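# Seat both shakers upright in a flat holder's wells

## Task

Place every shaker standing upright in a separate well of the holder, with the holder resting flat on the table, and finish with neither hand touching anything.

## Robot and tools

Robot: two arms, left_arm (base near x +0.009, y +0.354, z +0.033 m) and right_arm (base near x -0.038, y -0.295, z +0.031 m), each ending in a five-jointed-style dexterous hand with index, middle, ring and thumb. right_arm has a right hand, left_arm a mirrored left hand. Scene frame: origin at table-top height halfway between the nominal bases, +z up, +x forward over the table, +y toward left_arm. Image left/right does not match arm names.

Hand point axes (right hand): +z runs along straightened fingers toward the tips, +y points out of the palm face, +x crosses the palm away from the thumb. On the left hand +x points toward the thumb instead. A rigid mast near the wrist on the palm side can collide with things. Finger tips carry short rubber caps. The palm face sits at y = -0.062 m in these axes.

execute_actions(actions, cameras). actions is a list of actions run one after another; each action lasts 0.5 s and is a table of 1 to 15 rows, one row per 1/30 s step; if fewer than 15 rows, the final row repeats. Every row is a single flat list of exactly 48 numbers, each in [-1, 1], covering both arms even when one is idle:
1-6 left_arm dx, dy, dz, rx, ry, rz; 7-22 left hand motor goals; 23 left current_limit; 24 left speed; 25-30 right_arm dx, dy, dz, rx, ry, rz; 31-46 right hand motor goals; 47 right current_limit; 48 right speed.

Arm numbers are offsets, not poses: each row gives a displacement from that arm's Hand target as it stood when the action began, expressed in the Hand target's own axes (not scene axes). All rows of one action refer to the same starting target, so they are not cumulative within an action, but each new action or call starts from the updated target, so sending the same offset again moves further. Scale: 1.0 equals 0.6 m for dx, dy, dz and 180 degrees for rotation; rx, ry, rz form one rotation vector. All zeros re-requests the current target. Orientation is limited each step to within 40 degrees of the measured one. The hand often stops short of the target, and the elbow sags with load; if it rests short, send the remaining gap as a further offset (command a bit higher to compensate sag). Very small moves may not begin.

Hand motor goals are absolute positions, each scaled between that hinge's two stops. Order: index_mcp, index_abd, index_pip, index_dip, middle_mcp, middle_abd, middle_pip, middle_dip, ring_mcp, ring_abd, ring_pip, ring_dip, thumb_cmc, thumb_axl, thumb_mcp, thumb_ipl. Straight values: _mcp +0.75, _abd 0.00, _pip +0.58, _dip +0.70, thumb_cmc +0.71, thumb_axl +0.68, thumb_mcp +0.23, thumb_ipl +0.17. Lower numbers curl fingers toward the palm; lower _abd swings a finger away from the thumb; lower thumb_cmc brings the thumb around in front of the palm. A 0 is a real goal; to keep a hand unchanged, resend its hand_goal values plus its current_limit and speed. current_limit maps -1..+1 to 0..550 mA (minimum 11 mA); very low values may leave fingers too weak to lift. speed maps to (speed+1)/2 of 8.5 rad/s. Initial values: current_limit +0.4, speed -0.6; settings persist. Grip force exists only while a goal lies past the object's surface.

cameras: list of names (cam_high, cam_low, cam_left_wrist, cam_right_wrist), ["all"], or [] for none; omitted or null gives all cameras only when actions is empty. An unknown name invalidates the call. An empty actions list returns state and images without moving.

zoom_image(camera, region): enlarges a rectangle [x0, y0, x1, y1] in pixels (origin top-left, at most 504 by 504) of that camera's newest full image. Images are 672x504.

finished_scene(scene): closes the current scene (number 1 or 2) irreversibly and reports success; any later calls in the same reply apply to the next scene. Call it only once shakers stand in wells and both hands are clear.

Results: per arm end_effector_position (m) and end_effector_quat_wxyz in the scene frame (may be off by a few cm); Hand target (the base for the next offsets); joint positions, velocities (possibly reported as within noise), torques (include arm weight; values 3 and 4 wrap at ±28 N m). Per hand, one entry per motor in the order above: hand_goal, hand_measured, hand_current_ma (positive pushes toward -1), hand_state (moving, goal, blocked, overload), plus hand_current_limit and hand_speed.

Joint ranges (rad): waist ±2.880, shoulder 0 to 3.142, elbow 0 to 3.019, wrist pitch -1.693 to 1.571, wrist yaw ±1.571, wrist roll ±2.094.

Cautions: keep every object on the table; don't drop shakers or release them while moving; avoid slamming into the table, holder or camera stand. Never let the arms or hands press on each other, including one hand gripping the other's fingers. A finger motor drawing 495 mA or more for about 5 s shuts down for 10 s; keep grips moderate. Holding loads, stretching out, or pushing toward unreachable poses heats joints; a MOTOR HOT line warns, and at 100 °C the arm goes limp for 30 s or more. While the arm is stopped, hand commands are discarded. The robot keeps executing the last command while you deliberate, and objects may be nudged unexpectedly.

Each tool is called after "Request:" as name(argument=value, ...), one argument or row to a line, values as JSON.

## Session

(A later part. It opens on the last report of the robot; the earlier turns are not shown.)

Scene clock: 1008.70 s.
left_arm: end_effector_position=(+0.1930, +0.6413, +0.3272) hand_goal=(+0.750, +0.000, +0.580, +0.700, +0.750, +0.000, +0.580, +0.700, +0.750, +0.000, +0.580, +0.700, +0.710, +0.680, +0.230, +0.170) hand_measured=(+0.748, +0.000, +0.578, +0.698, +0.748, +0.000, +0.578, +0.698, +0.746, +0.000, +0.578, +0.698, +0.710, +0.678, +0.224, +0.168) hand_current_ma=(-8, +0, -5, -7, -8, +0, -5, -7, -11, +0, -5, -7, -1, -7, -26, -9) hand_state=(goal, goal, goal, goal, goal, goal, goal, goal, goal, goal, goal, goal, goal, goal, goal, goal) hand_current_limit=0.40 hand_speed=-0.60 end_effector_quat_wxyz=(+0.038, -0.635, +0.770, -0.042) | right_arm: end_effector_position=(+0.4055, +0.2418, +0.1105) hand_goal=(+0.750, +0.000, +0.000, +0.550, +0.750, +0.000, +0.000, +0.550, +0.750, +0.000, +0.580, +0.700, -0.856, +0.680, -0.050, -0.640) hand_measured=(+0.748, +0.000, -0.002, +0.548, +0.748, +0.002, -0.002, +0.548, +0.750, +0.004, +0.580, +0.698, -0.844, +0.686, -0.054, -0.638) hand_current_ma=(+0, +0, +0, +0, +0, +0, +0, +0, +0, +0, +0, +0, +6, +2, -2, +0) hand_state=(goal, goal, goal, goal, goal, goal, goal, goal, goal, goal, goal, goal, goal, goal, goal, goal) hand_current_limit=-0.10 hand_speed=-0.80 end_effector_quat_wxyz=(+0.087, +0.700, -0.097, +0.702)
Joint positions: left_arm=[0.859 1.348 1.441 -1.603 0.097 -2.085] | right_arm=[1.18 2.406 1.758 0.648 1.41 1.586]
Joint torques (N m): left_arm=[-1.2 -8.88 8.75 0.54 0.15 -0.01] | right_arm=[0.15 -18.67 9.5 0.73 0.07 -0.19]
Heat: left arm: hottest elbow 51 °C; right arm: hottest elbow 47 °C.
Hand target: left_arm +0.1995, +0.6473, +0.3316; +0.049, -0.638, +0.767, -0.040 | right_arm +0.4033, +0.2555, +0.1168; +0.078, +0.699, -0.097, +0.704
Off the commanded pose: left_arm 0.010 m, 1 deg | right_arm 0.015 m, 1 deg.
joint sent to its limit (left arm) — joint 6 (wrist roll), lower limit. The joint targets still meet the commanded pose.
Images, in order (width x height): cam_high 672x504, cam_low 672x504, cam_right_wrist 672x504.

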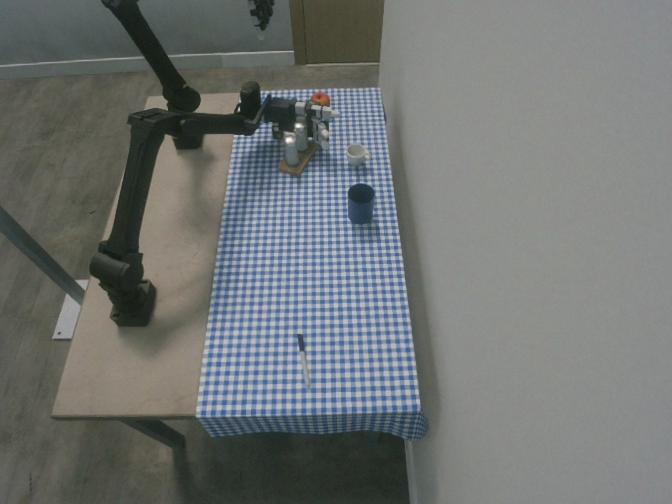

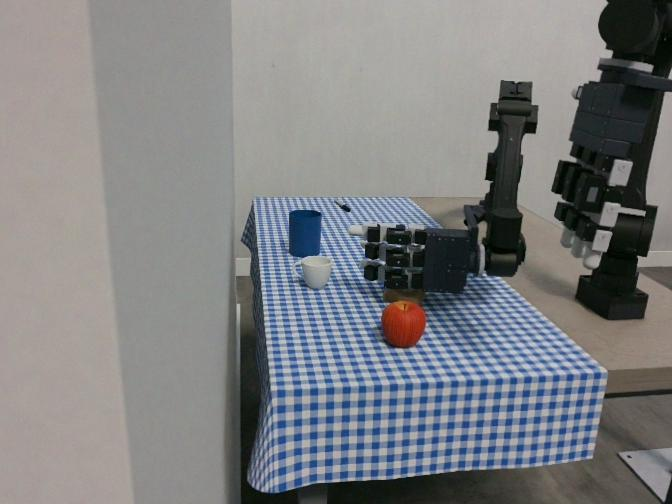

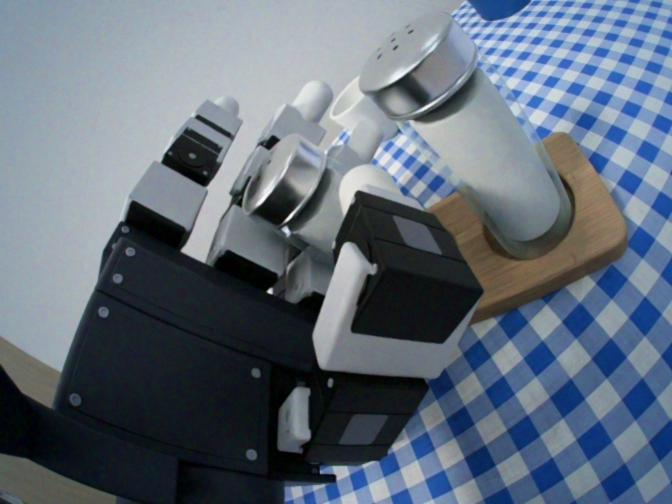

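Request:
execute_actions(
  actions=[
    [[0,0,0,0,0,0,0.75,0,0.58,0.7,0.75,0,0.58,0.7,0.75,0,0.58,0.7,0.71,0.68,0.23,0.17,0.4,-0.6,0,0,0,0,0,0,0.75,0,0.3,0.7,0.75,0,0.3,0.7,0.75,0,0.58,0.7,-0.857,0.68,0.05,-0.76,-0.1,-0.8]],
  ],
  cameras=["cam_high","cam_right_wrist"],
)

Request:
zoom_image(
  camera="cam_high",
  region=[280, 110, 330, 160],
)

Scene clock: 1012.03 s.
left_arm: end_effector_position=(+0.1930, +0.6413, +0.3272) hand_goal=(+0.750, +0.000, +0.580, +0.700, +0.750, +0.000, +0.580, +0.700, +0.750, +0.000, +0.580, +0.700, +0.710, +0.680, +0.230, +0.170) hand_measured=(+0.748, +0.000, +0.578, +0.698, +0.748, +0.000, +0.578, +0.698, +0.746, +0.000, +0.578, +0.698, +0.710, +0.678, +0.224, +0.168) hand_current_ma=(-8, +0, -5, -7, -8, +0, -5, -7, -11, +0, -5, -7, -1, -7, -26, -9) hand_state=(goal, goal, goal, goal, goal, goal, goal, goal, goal, goal, goal, goal, goal, goal, goal, goal) hand_current_limit=0.40 hand_speed=-0.60 end_effector_quat_wxyz=(+0.038, -0.635, +0.770, -0.042) | right_arm: end_effector_position=(+0.4055, +0.2418, +0.1105) hand_goal=(+0.750, +0.000, +0.300, +0.700, +0.750, +0.000, +0.300, +0.700, +0.750, +0.000, +0.580, +0.700, -0.856, +0.680, +0.050, -0.760) hand_measured=(+0.748, +0.002, +0.298, +0.698, +0.748, +0.002, +0.298, +0.698, +0.750, +0.004, +0.580, +0.698, -0.844, +0.686, +0.046, -0.758) hand_current_ma=(+0, +0, +0, +0, +0, +0, +0, +0, +0, +0, +0, +0, +6, +2, -1, +0) hand_state=(goal, goal, goal, goal, goal, goal, goal, goal, goal, goal, goal, goal, goal, goal, goal, goal) hand_current_limit=-0.10 hand_speed=-0.80 end_effector_quat_wxyz=(+0.087, +0.700, -0.097, +0.702)
Joint positions: left_arm=[0.859 1.348 1.441 -1.603 0.097 -2.085] | right_arm=[1.18 2.406 1.758 0.648 1.41 1.586]
Joint torques (N m): left_arm=[-1.38 -9.41 8.85 0.54 0.12 0.05] | right_arm=[0.91 -18.55 9.69 0.76 0.06 -0.2]
Heat: left arm: hottest elbow 51 °C; right arm: hottest elbow 47 °C.
Hand target: left_arm +0.1995, +0.6473, +0.3316; +0.049, -0.638, +0.767, -0.040 | right_arm +0.4033, +0.2555, +0.1168; +0.078, +0.699, -0.097, +0.704
Off the commanded pose: left_arm 0.010 m, 1 deg | right_arm 0.015 m, 1 deg.
joint sent to its limit (left arm) — joint 6 (wrist roll), lower limit. The joint targets still meet the commanded pose.
Images, in order (width x height): cam_high 672x504, cam_right_wrist 672x504.

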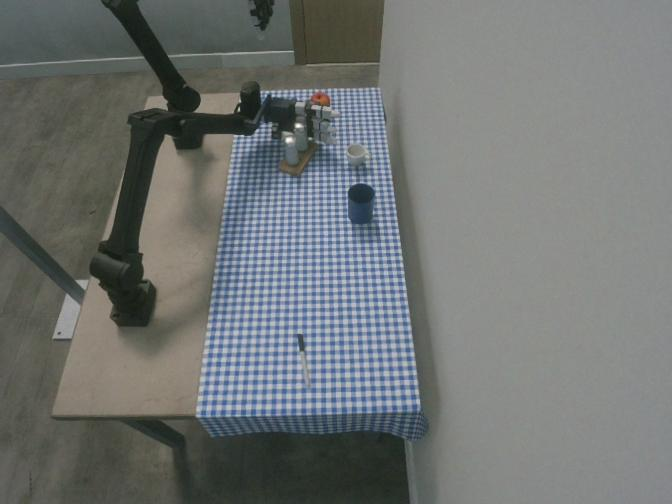

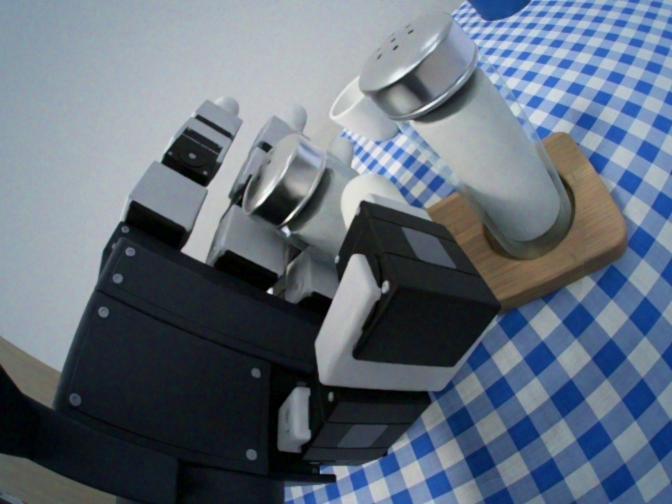

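Scaled by 10.080 from the camera's 672x504 image, which has a finer 960x720 frame.

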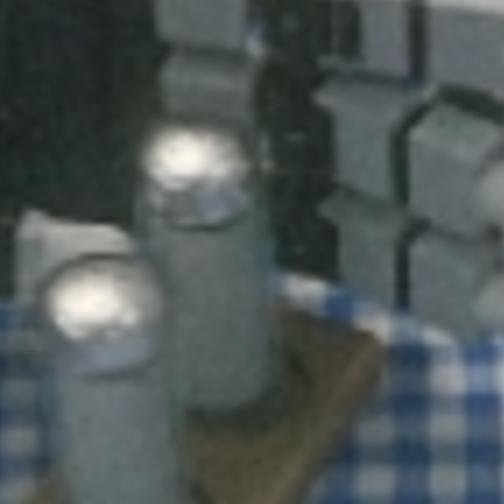

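Request:
execute_actions(
  actions=[
    [[0,0,0,0,0,0,0.75,0,0.58,0.7,0.75,0,0.58,0.7,0.75,0,0.58,0.7,0.71,0.68,0.23,0.17,0.4,-0.6,0,0,0,0,0,0,0.75,0,0.58,0.7,0.75,0,0.58,0.7,0.75,0,0.58,0.7,-0.857,0.68,0.14,-0.86,-0.1,-0.8]],
  ],
  cameras=["cam_high","cam_right_wrist"],
)

Request:
zoom_image(
  camera="cam_high",
  region=[270, 110, 330, 170],
)

Request:
zoom_image(
  camera="cam_right_wrist",
  region=[220, 0, 640, 400],
)

Scene clock: 1015.57 s.
left_arm: end_effector_position=(+0.1930, +0.6413, +0.3272) hand_goal=(+0.750, +0.000, +0.580, +0.700, +0.750, +0.000, +0.580, +0.700, +0.750, +0.000, +0.580, +0.700, +0.710, +0.680, +0.230, +0.170) hand_measured=(+0.748, +0.000, +0.578, +0.698, +0.748, +0.000, +0.578, +0.698, +0.746, +0.000, +0.578, +0.698, +0.710, +0.678, +0.224, +0.168) hand_current_ma=(-8, +0, -5, -7, -8, +0, -5, -7, -11, +0, -5, -7, -1, -7, -26, -9) hand_state=(goal, goal, goal, goal, goal, goal, goal, goal, goal, goal, goal, goal, goal, goal, goal, goal) hand_current_limit=0.40 hand_speed=-0.60 end_effector_quat_wxyz=(+0.038, -0.635, +0.770, -0.042) | right_arm: end_effector_position=(+0.4055, +0.2418, +0.1105) hand_goal=(+0.750, +0.000, +0.580, +0.700, +0.750, +0.000, +0.580, +0.700, +0.750, +0.000, +0.580, +0.700, -0.856, +0.680, +0.140, -0.860) hand_measured=(+0.748, +0.002, +0.578, +0.698, +0.748, +0.002, +0.578, +0.698, +0.750, +0.004, +0.580, +0.698, -0.844, +0.684, +0.136, -0.858) hand_current_ma=(+0, +0, +0, +0, +0, +0, +0, +0, +0, +0, +0, +0, +6, +2, -1, +0) hand_state=(goal, goal, goal, goal, goal, goal, goal, goal, goal, goal, goal, goal, goal, goal, goal, goal) hand_current_limit=-0.10 hand_speed=-0.80 end_effector_quat_wxyz=(+0.087, +0.700, -0.097, +0.702)
Joint positions: left_arm=[0.859 1.348 1.441 -1.603 0.097 -2.085] | right_arm=[1.18 2.406 1.758 0.648 1.41 1.586]
Joint torques (N m): left_arm=[-1.38 -9.41 8.77 0.55 0.16 -0.02] | right_arm=[0.79 -19.08 9.78 0.58 0.05 -0.16]
Heat: left arm: hottest elbow 51 °C; right arm: hottest elbow 47 °C.
Hand target: left_arm +0.1995, +0.6473, +0.3316; +0.049, -0.638, +0.767, -0.040 | right_arm +0.4033, +0.2555, +0.1168; +0.078, +0.699, -0.097, +0.704
Off the commanded pose: left_arm 0.010 m, 1 deg | right_arm 0.015 m, 1 deg.
joint sent to its limit (left arm) — joint 6 (wrist roll), lower limit. The joint targets still meet the commanded pose.
Images, in order (width x height): cam_high 672x504, cam_right_wrist 672x504.

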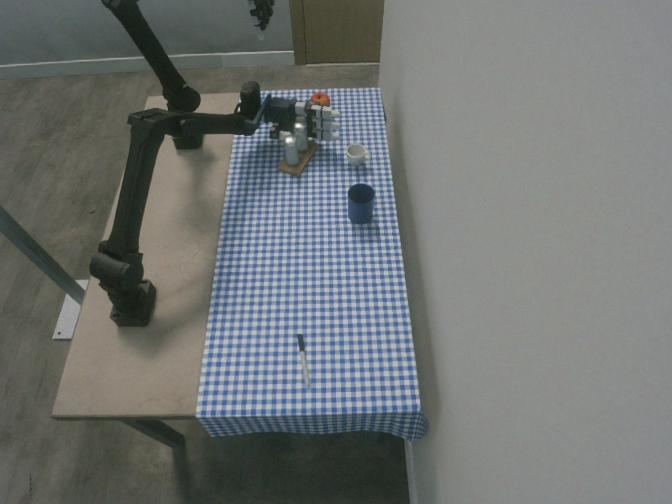

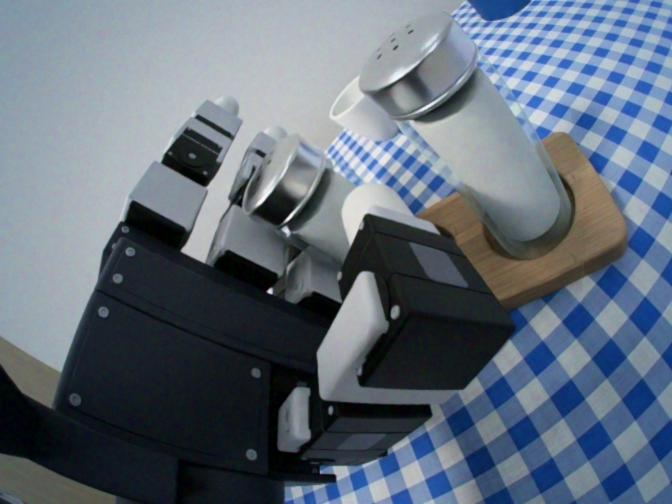

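Scaled by 8.400 from the camera's 672x504 image, which has a finer 960x720 frame.

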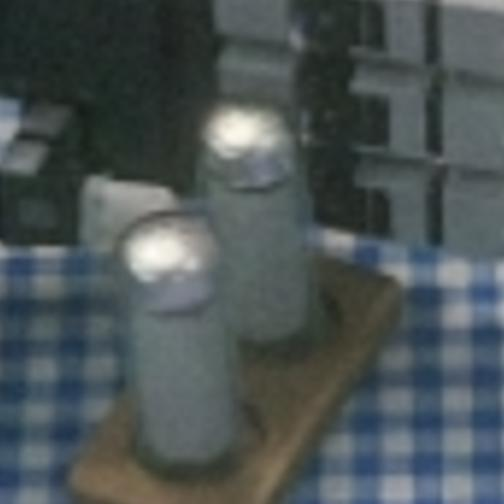

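Scaled by 1.200 from the camera's 672x504 image, which has a finer 960x720 frame.

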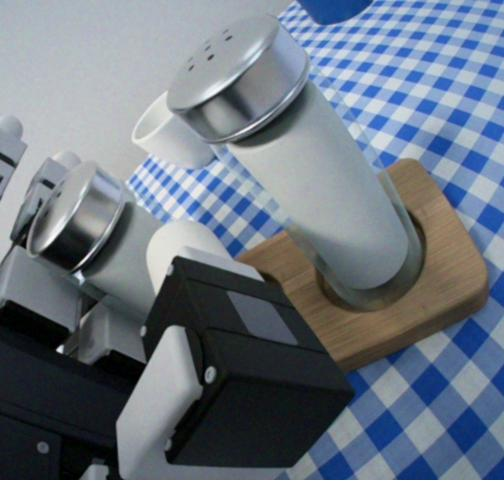

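Request:
execute_actions(
  actions=[
    [[0,0,0,0,0,0,0.75,0,0.58,0.7,0.75,0,0.58,0.7,0.75,0,0.58,0.7,0.71,0.68,0.23,0.17,0.4,-0.6,0.004,0,-0.02,0,0,0,0.75,0,0.58,0.7,0.75,0,0.58,0.7,0.75,0,0.58,0.7,-0.857,0.68,0.14,-0.86,-0.1,-0.8]],
  ],
  cameras=["cam_high","cam_right_wrist"],
)

Request:
zoom_image(
  camera="cam_high",
  region=[270, 110, 330, 170],
)

Request:
zoom_image(
  camera="cam_right_wrist",
  region=[220, 0, 640, 400],
)

Scene clock: 1027.90 s.
left_arm: end_effector_position=(+0.1930, +0.6413, +0.3272) hand_goal=(+0.750, +0.000, +0.580, +0.700, +0.750, +0.000, +0.580, +0.700, +0.750, +0.000, +0.580, +0.700, +0.710, +0.680, +0.230, +0.170) hand_measured=(+0.748, +0.000, +0.578, +0.698, +0.748, +0.000, +0.578, +0.698, +0.746, +0.000, +0.578, +0.698, +0.710, +0.678, +0.224, +0.168) hand_current_ma=(-8, +0, -5, -7, -8, +0, -5, -7, -11, +0, -5, -7, -1, -7, -26, -9) hand_state=(goal, goal, goal, goal, goal, goal, goal, goal, goal, goal, goal, goal, goal, goal, goal, goal) hand_current_limit=0.40 hand_speed=-0.60 end_effector_quat_wxyz=(+0.038, -0.635, +0.770, -0.042) | right_arm: end_effector_position=(+0.3954, +0.2471, +0.1105) hand_goal=(+0.750, +0.000, +0.580, +0.700, +0.750, +0.000, +0.580, +0.700, +0.750, +0.000, +0.580, +0.700, -0.856, +0.680, +0.140, -0.860) hand_measured=(+0.748, +0.002, +0.578, +0.698, +0.748, +0.002, +0.578, +0.698, +0.750, +0.004, +0.580, +0.698, -0.844, +0.684, +0.136, -0.858) hand_current_ma=(+0, +0, +0, +0, +0, +0, +0, +0, +0, +0, +0, +0, +6, +2, -1, +0) hand_state=(goal, goal, goal, goal, goal, goal, goal, goal, goal, goal, goal, goal, goal, goal, goal, goal) hand_current_limit=-0.10 hand_speed=-0.80 end_effector_quat_wxyz=(+0.085, +0.701, -0.096, +0.702)
Joint positions: left_arm=[0.859 1.348 1.441 -1.603 0.097 -2.085] | right_arm=[1.196 2.406 1.758 0.648 1.422 1.586]
Joint torques (N m): left_arm=[-1.67 -9.29 8.84 0.51 0.13 -0.03] | right_arm=[0.09 -19.25 8.99 0.91 0.2 -0.14]
Heat: left arm: hottest elbow 51 °C; right arm: hottest elbow 48 °C.
Hand target: left_arm +0.1995, +0.6473, +0.3316; +0.049, -0.638, +0.767, -0.040 | right_arm +0.3918, +0.2583, +0.1192; +0.078, +0.699, -0.098, +0.704
Off the commanded pose: left_arm 0.010 m, 1 deg | right_arm 0.015 m, 1 deg.
joint sent to its limit (left arm) — joint 6 (wrist roll), lower limit. The joint targets still meet the commanded pose.
Images, in order (width x height): cam_high 672x504, cam_right_wrist 672x504.

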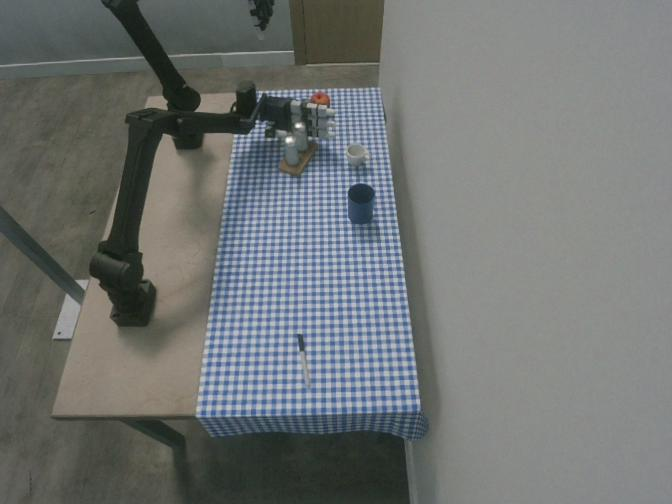

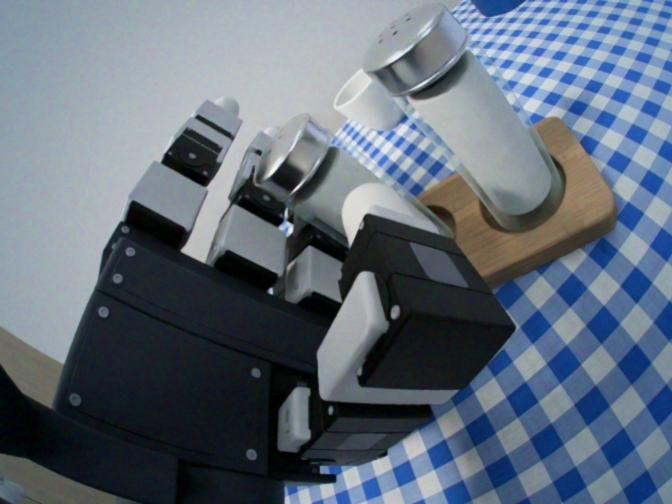

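Scaled by 8.400 from the camera's 672x504 image, which has a finer 960x720 frame.

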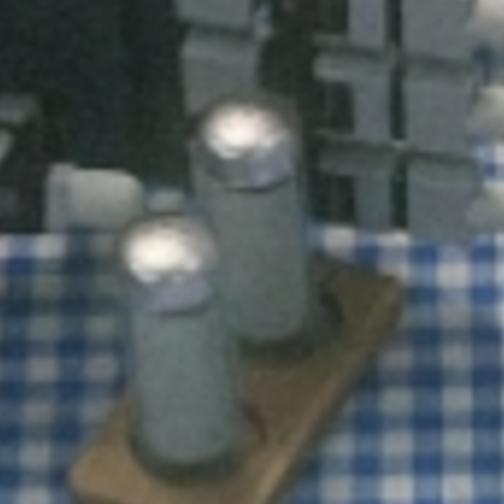

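Scaled by 1.200 from the camera's 672x504 image, which has a finer 960x720 frame.

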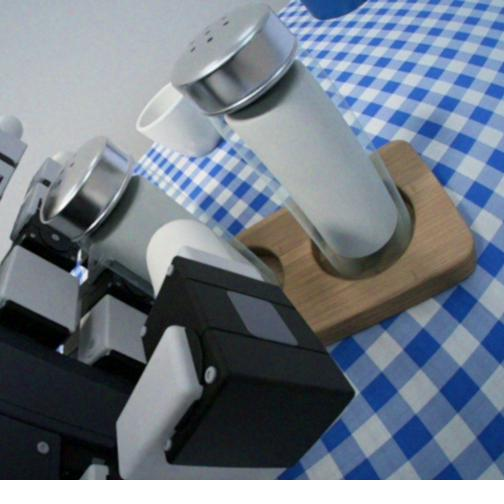

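Request:
execute_actions(
  actions=[
    [[0,0,0,0,0,0,0.75,0,0.58,0.7,0.75,0,0.58,0.7,0.75,0,0.58,0.7,0.71,0.68,0.23,0.17,0.4,-0.6,0.008,-0.03,-0.004,0,0,0,0.75,0,0.58,0.7,0.75,0,0.58,0.7,0.75,0,0.58,0.7,-0.857,0.68,0.14,-0.86,-0.1,-0.8]],
  ],
  cameras=["cam_high","cam_right_wrist"],
)

Request:
zoom_image(
  camera="cam_high",
  region=[270, 110, 330, 170],
)

Scene clock: 1031.83 s.
left_arm: end_effector_position=(+0.1930, +0.6413, +0.3272) hand_goal=(+0.750, +0.000, +0.580, +0.700, +0.750, +0.000, +0.580, +0.700, +0.750, +0.000, +0.580, +0.700, +0.710, +0.680, +0.230, +0.170) hand_measured=(+0.748, +0.000, +0.578, +0.698, +0.748, +0.000, +0.578, +0.698, +0.746, +0.000, +0.578, +0.698, +0.710, +0.678, +0.224, +0.168) hand_current_ma=(-8, +0, -5, -7, -8, +0, -5, -7, -11, +0, -5, -7, -1, -7, -26, -9) hand_state=(goal, goal, goal, goal, goal, goal, goal, goal, goal, goal, goal, goal, goal, goal, goal, goal) hand_current_limit=0.40 hand_speed=-0.60 end_effector_quat_wxyz=(+0.038, -0.635, +0.770, -0.042) | right_arm: end_effector_position=(+0.3989, +0.2620, +0.1314) hand_goal=(+0.750, +0.000, +0.580, +0.700, +0.750, +0.000, +0.580, +0.700, +0.750, +0.000, +0.580, +0.700, -0.856, +0.680, +0.140, -0.860) hand_measured=(+0.748, +0.002, +0.578, +0.698, +0.748, +0.002, +0.578, +0.698, +0.750, +0.004, +0.580, +0.698, -0.844, +0.684, +0.136, -0.858) hand_current_ma=(+0, +0, +0, +0, +0, +0, +0, +0, +0, +0, +0, +0, +6, +2, -1, +0) hand_state=(goal, goal, goal, goal, goal, goal, goal, goal, goal, goal, goal, goal, goal, goal, goal, goal) hand_current_limit=-0.10 hand_speed=-0.80 end_effector_quat_wxyz=(+0.078, +0.698, -0.105, +0.704)
Joint positions: left_arm=[0.859 1.348 1.441 -1.603 0.097 -2.085] | right_arm=[1.199 2.408 1.827 0.611 1.428 1.581]
Joint torques (N m): left_arm=[-1.32 -9.64 8.59 0.5 0.12 0.04] | right_arm=[0.91 -17.26 10.35 0.38 0.17 -0.15]
Heat: left arm: hottest elbow 51 °C; right arm: hottest elbow 48 °C.
Hand target: left_arm +0.1995, +0.6473, +0.3316; +0.049, -0.638, +0.767, -0.040 | right_arm +0.3939, +0.2762, +0.1246; +0.078, +0.699, -0.098, +0.704
Off the commanded pose: left_arm 0.010 m, 1 deg | right_arm 0.017 m, 1 deg.
joint sent to its limit (left arm) — joint 6 (wrist roll), lower limit. The joint targets still meet the commanded pose.
Images, in order (width x height): cam_high 672x504, cam_right_wrist 672x504.

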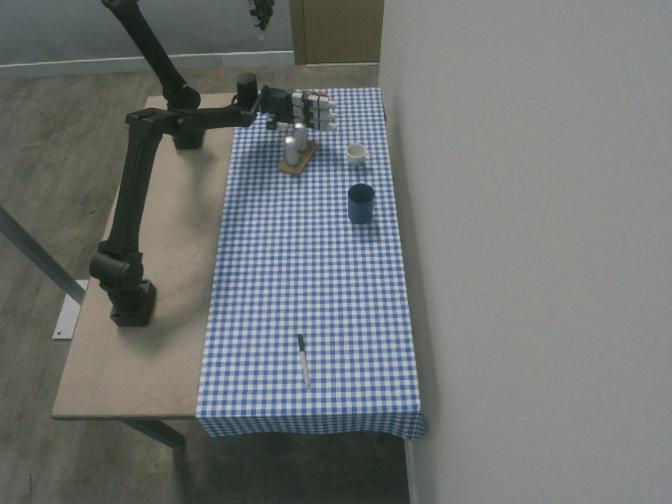

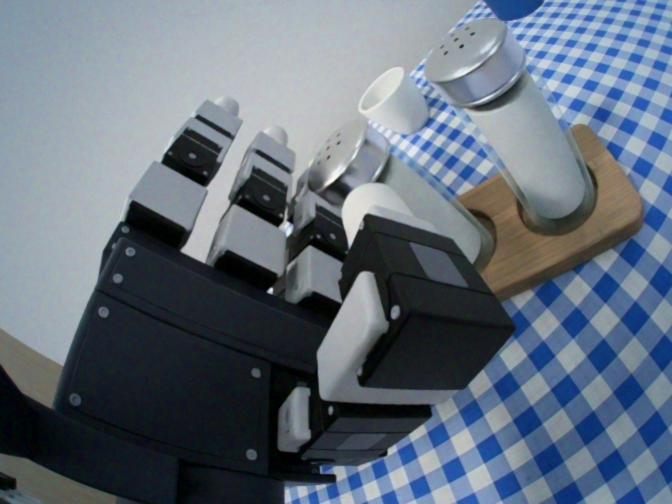

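Scaled by 8.400 from the camera's 672x504 image, which has a finer 960x720 frame.

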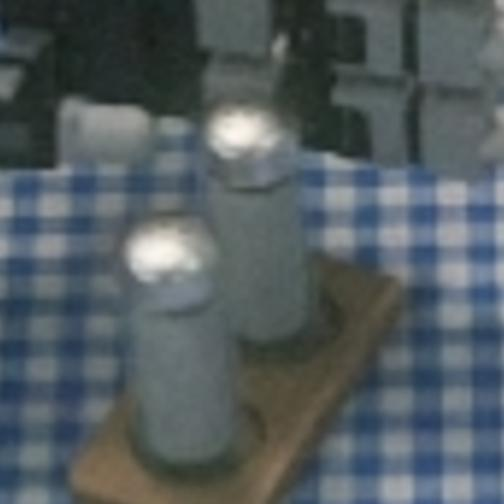

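Request:
execute_actions(
  actions=[
    [[0,0,0,0,0,0,0.75,0,0.58,0.7,0.75,0,0.58,0.7,0.75,0,0.58,0.7,0.71,0.68,0.23,0.17,0.4,-0.6,0.04,-0.005,0,0,0,0,0.75,0,0.58,0.7,0.75,0,0.58,0.7,0.75,0,0.58,0.7,-0.857,0.68,0.14,-0.86,-0.1,-0.8]],
    [[0,0,0,0,0,0,0.75,0,0.58,0.7,0.75,0,0.58,0.7,0.75,0,0.58,0.7,0.71,0.68,0.23,0.17,0.4,-0.6,0.07,0,0,0,0,0,0.75,0,0.58,0.7,0.75,0,0.58,0.7,0.75,0,0.58,0.7,-0.857,0.68,0.14,-0.86,-0.1,-0.8]],
  ],
  cameras=["cam_high","cam_right_wrist"],
)

Request:
zoom_image(
  camera="cam_high",
  region=[270, 110, 330, 170],
)

Scene clock: 1036.83 s.
left_arm: end_effector_position=(+0.1930, +0.6413, +0.3272) hand_goal=(+0.750, +0.000, +0.580, +0.700, +0.750, +0.000, +0.580, +0.700, +0.750, +0.000, +0.580, +0.700, +0.710, +0.680, +0.230, +0.170) hand_measured=(+0.748, +0.000, +0.578, +0.698, +0.748, +0.000, +0.578, +0.698, +0.746, +0.000, +0.578, +0.698, +0.710, +0.678, +0.224, +0.168) hand_current_ma=(-8, +0, -5, -7, -8, +0, -5, -7, -11, +0, -5, -7, -1, -7, -26, -9) hand_state=(goal, goal, goal, goal, goal, goal, goal, goal, goal, goal, goal, goal, goal, goal, goal, goal) hand_current_limit=0.40 hand_speed=-0.60 end_effector_quat_wxyz=(+0.038, -0.635, +0.770, -0.042) | right_arm: end_effector_position=(+0.3989, +0.2628, +0.1703) hand_goal=(+0.750, +0.000, +0.580, +0.700, +0.750, +0.000, +0.580, +0.700, +0.750, +0.000, +0.580, +0.700, -0.856, +0.680, +0.140, -0.860) hand_measured=(+0.748, +0.002, +0.578, +0.698, +0.748, +0.002, +0.578, +0.698, +0.750, +0.004, +0.580, +0.698, -0.844, +0.684, +0.136, -0.858) hand_current_ma=(+0, +0, +0, +0, +0, +0, +0, +0, +0, +0, +0, +0, +6, +2, -1, +0) hand_state=(goal, goal, goal, goal, goal, goal, goal, goal, goal, goal, goal, goal, goal, goal, goal, goal) hand_current_limit=-0.10 hand_speed=-0.80 end_effector_quat_wxyz=(+0.094, +0.702, -0.089, +0.701)
Joint positions: left_arm=[0.859 1.348 1.441 -1.603 0.097 -2.085] | right_arm=[1.2 2.356 1.84 0.515 1.429 1.566]
Joint torques (N m): left_arm=[-1.38 -8.88 8.65 0.66 0.16 0.02] | right_arm=[1.38 -20.78 10.61 0.54 0.2 -0.11]
Heat: left arm: hottest elbow 51 °C; right arm: hottest elbow 48 °C.
Hand target: left_arm +0.1995, +0.6473, +0.3316; +0.049, -0.638, +0.767, -0.040 | right_arm +0.3938, +0.2773, +0.1906; +0.078, +0.699, -0.098, +0.704
Off the commanded pose: left_arm 0.010 m, 1 deg | right_arm 0.026 m, 2 deg.
joint sent to its limit (left arm) — joint 6 (wrist roll), lower limit. The joint targets still meet the commanded pose.
Images, in order (width x height): cam_high 672x504, cam_right_wrist 672x504.

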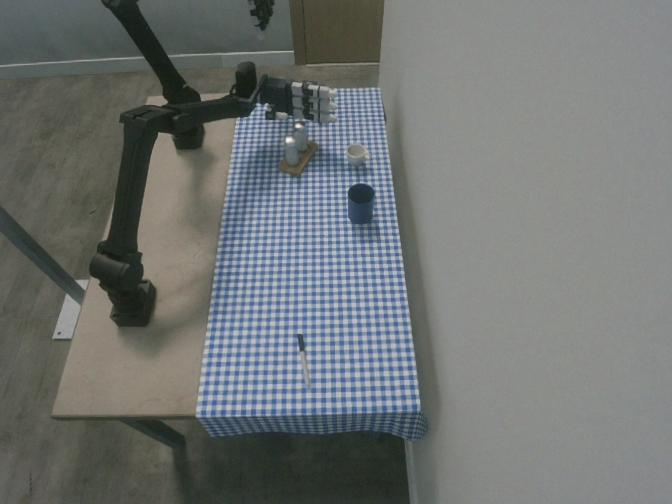

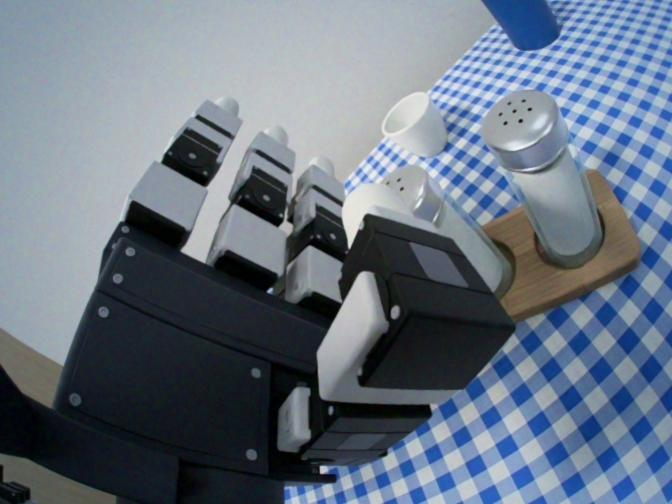

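Scaled by 8.400 from the camera's 672x504 image, which has a finer 960x720 frame.

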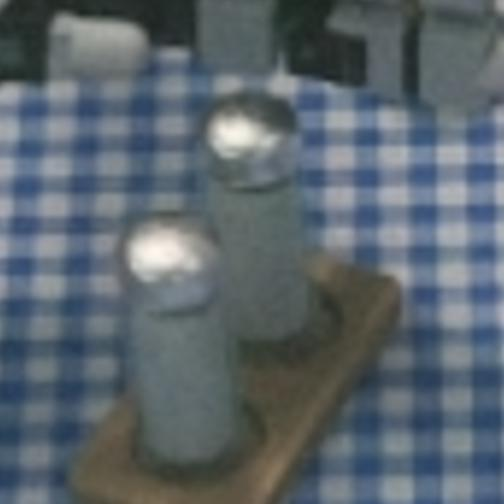

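Request:
execute_actions(
  actions=[
    [[0,0,0,0,0,0,0.75,0,0.58,0.7,0.75,0,0.58,0.7,0.75,0,0.58,0.7,0.71,0.68,0.23,0.17,0.4,-0.6,0.09,0,0,0,0,0,0.75,0,0.58,0.7,0.75,0,0.58,0.7,0.75,0,0.58,0.7,-0.857,0.68,0.14,-0.86,-0.1,-0.8]],
    [[0,0,0,0,0,0,0.75,0,0.58,0.7,0.75,0,0.58,0.7,0.75,0,0.58,0.7,0.71,0.68,0.23,0.17,0.4,-0.6,0.08,-0.02,-0.03,0,0,0,0.75,0,0.58,0.7,0.75,0,0.58,0.7,0.75,0,0.58,0.7,-0.857,0.68,0.14,-0.86,-0.1,-0.8]],
    [[0,0,0,0,0,0,0.75,0,0.58,0.7,0.75,0,0.58,0.7,0.75,0,0.58,0.7,0.71,0.68,0.23,0.17,0.4,-0.6,0.03,0,-0.1,0,0,0,0.75,0,0.58,0.7,0.75,0,0.58,0.7,0.75,0,0.58,0.7,-0.857,0.68,0.14,-0.86,-0.1,-0.8]],
  ],
  cameras=["all"],
)

Request:
zoom_image(
  camera="cam_high",
  region=[270, 120, 330, 180],
)

Request:
zoom_image(
  camera="cam_low",
  region=[370, 220, 450, 320],
)

Scene clock: 1043.33 s.
left_arm: end_effector_position=(+0.1930, +0.6413, +0.3272) hand_goal=(+0.750, +0.000, +0.580, +0.700, +0.750, +0.000, +0.580, +0.700, +0.750, +0.000, +0.580, +0.700, +0.710, +0.680, +0.230, +0.170) hand_measured=(+0.748, +0.000, +0.578, +0.698, +0.748, +0.000, +0.578, +0.698, +0.746, +0.000, +0.578, +0.698, +0.710, +0.678, +0.224, +0.168) hand_current_ma=(-8, +0, -5, -7, -8, +0, -5, -7, -11, +0, -5, -7, -1, -7, -26, -9) hand_state=(goal, goal, goal, goal, goal, goal, goal, goal, goal, goal, goal, goal, goal, goal, goal, goal) hand_current_limit=0.40 hand_speed=-0.60 end_effector_quat_wxyz=(+0.038, -0.635, +0.770, -0.042) | right_arm: end_effector_position=(+0.3804, +0.2816, +0.2661) hand_goal=(+0.750, +0.000, +0.580, +0.700, +0.750, +0.000, +0.580, +0.700, +0.750, +0.000, +0.580, +0.700, -0.856, +0.680, +0.140, -0.860) hand_measured=(+0.748, +0.002, +0.578, +0.698, +0.748, +0.002, +0.578, +0.698, +0.750, +0.004, +0.580, +0.698, -0.844, +0.684, +0.136, -0.858) hand_current_ma=(+0, +0, +0, +0, +0, +0, +0, +0, +0, +0, +0, +0, +6, +2, -1, +0) hand_state=(goal, goal, goal, goal, goal, goal, goal, goal, goal, goal, goal, goal, goal, goal, goal, goal) hand_current_limit=-0.10 hand_speed=-0.80 end_effector_quat_wxyz=(+0.092, +0.701, -0.085, +0.702)
Joint positions: left_arm=[0.859 1.348 1.441 -1.603 0.097 -2.085] | right_arm=[1.233 2.268 1.941 0.353 1.453 1.534]
Joint torques (N m): left_arm=[-1.14 -8.94 8.85 0.57 0.2 0] | right_arm=[-0.79 -20.13 8.06 0.91 0.06 -0.04]
Heat: left arm: hottest elbow 51 °C; right arm: hottest elbow 48 °C.
Hand target: left_arm +0.1995, +0.6473, +0.3316; +0.049, -0.638, +0.767, -0.040 | right_arm +0.3817, +0.2805, +0.2654; +0.093, +0.701, -0.086, +0.702 (last step not sent: back at the drive's target)
Off the commanded pose: left_arm 0.010 m, 1 deg | right_arm 0.079 m, 2 deg.
joint sent to its limit (left arm) — joint 6 (wrist roll), lower limit. The joint targets still meet the commanded pose.
pose unreachable (right arm): on one or more control steps of this call, first in action 2 (counted from 0), this arm could not follow its commanded pose, so it was not sent that pose on those steps. It may still have moved: this result reports where it is.
cause: moving toward the commanded pose would bring two parts of the arm too close to each other (joints 4 (wrist pitch) to 6 (wrist roll) lie between them).

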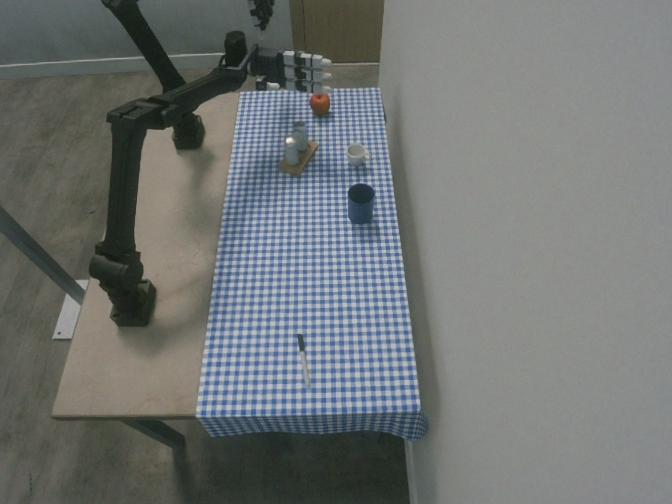

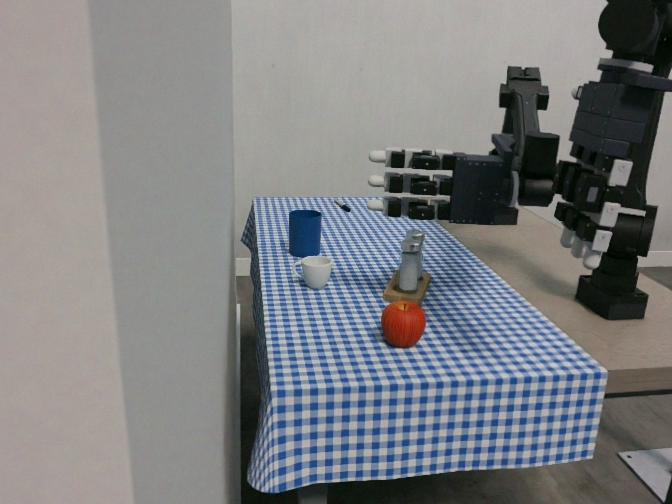

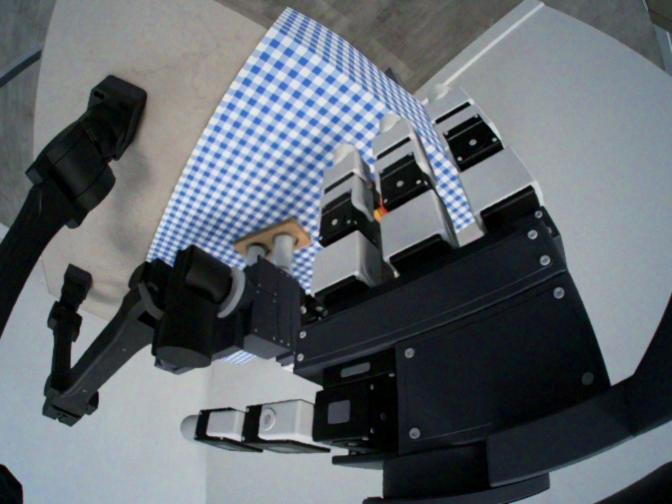

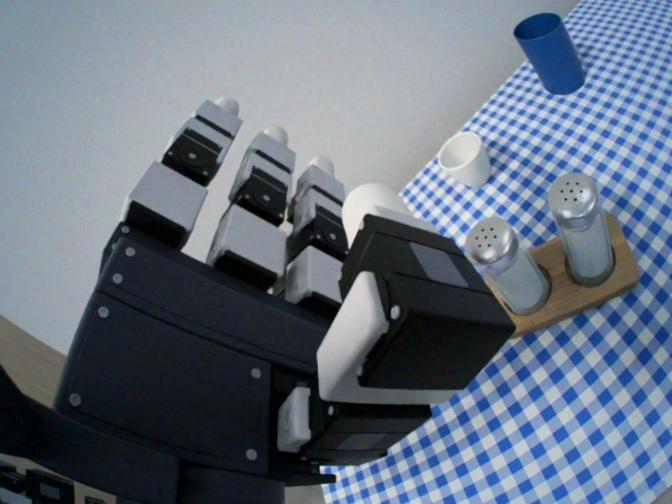

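Scaled by 8.400 from the camera's 672x504 image, which has a finer 960x720 frame.

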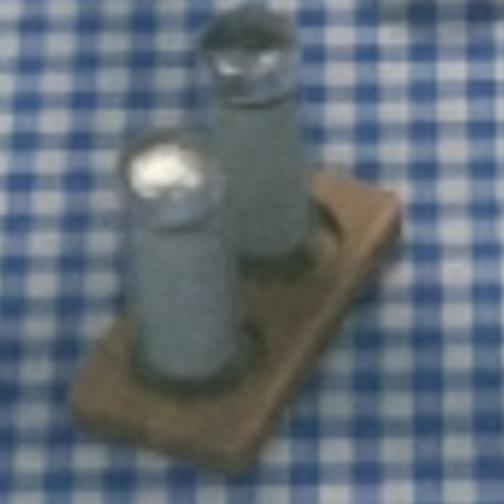

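Scaled by 5.040 from the camera's 672x504 image, which has a finer 960x720 frame.

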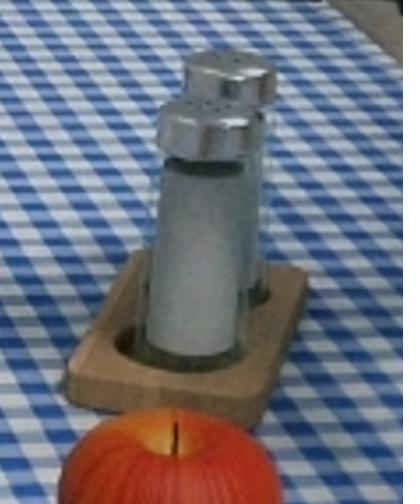

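Request:
execute_actions(
  actions=[],
  cameras=["cam_high","cam_low"],
)

Scene clock: 1045.53 s.
left_arm: end_effector_position=(+0.1930, +0.6413, +0.3272) hand_goal=(+0.750, +0.000, +0.580, +0.700, +0.750, +0.000, +0.580, +0.700, +0.750, +0.000, +0.580, +0.700, +0.710, +0.680, +0.230, +0.170) hand_measured=(+0.748, +0.000, +0.578, +0.698, +0.748, +0.000, +0.578, +0.698, +0.746, +0.000, +0.578, +0.698, +0.710, +0.678, +0.224, +0.168) hand_current_ma=(-8, +0, -5, -7, -8, +0, -5, -7, -11, +0, -5, -7, -1, -7, -26, -9) hand_state=(goal, goal, goal, goal, goal, goal, goal, goal, goal, goal, goal, goal, goal, goal, goal, goal) hand_current_limit=0.40 hand_speed=-0.60 end_effector_quat_wxyz=(+0.038, -0.635, +0.770, -0.042) | right_arm: end_effector_position=(+0.3804, +0.2816, +0.2661) hand_goal=(+0.750, +0.000, +0.580, +0.700, +0.750, +0.000, +0.580, +0.700, +0.750, +0.000, +0.580, +0.700, -0.856, +0.680, +0.140, -0.860) hand_measured=(+0.748, +0.002, +0.578, +0.698, +0.748, +0.002, +0.578, +0.698, +0.750, +0.004, +0.580, +0.698, -0.844, +0.684, +0.136, -0.858) hand_current_ma=(+0, +0, +0, +0, +0, +0, +0, +0, +0, +0, +0, +0, +6, +2, -1, +0) hand_state=(goal, goal, goal, goal, goal, goal, goal, goal, goal, goal, goal, goal, goal, goal, goal, goal) hand_current_limit=-0.10 hand_speed=-0.80 end_effector_quat_wxyz=(+0.092, +0.701, -0.085, +0.702)
Joint positions: left_arm=[0.859 1.348 1.441 -1.603 0.097 -2.085] | right_arm=[1.233 2.268 1.941 0.353 1.453 1.534]
Joint velocities: within noise
Joint torques (N m): left_arm=[-1.32 -9.7 9.09 0.61 0.13 -0.02] | right_arm=[-0.44 -19.66 7.9 0.77 0.06 -0.04]
Heat: left arm: hottest elbow 51 °C; right arm: hottest elbow 48 °C.
Hand target: left_arm +0.1995, +0.6473, +0.3316; +0.049, -0.638, +0.767, -0.040 | right_arm +0.3817, +0.2805, +0.2654; +0.093, +0.701, -0.086, +0.702 (last step not sent: back at the drive's target)
Off the commanded pose: left_arm 0.010 m, 1 deg | right_arm 0.079 m, 2 deg.
Images, in order (width x height): cam_high 672x504, cam_low 672x504.

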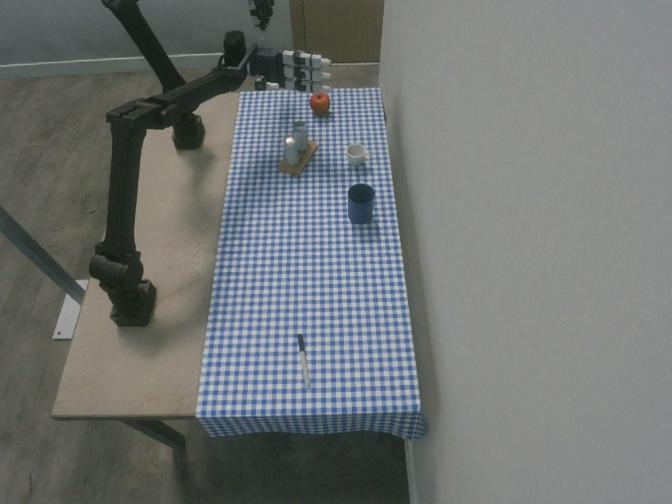

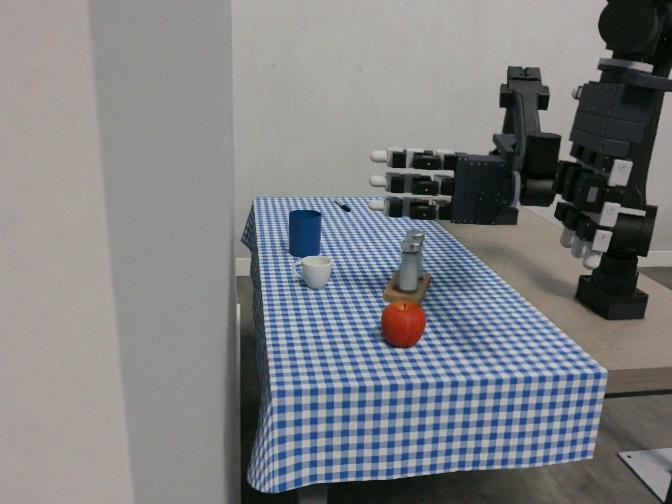

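Request:
finished_scene(
  scene=2,
)

The scene is finished: the task was done.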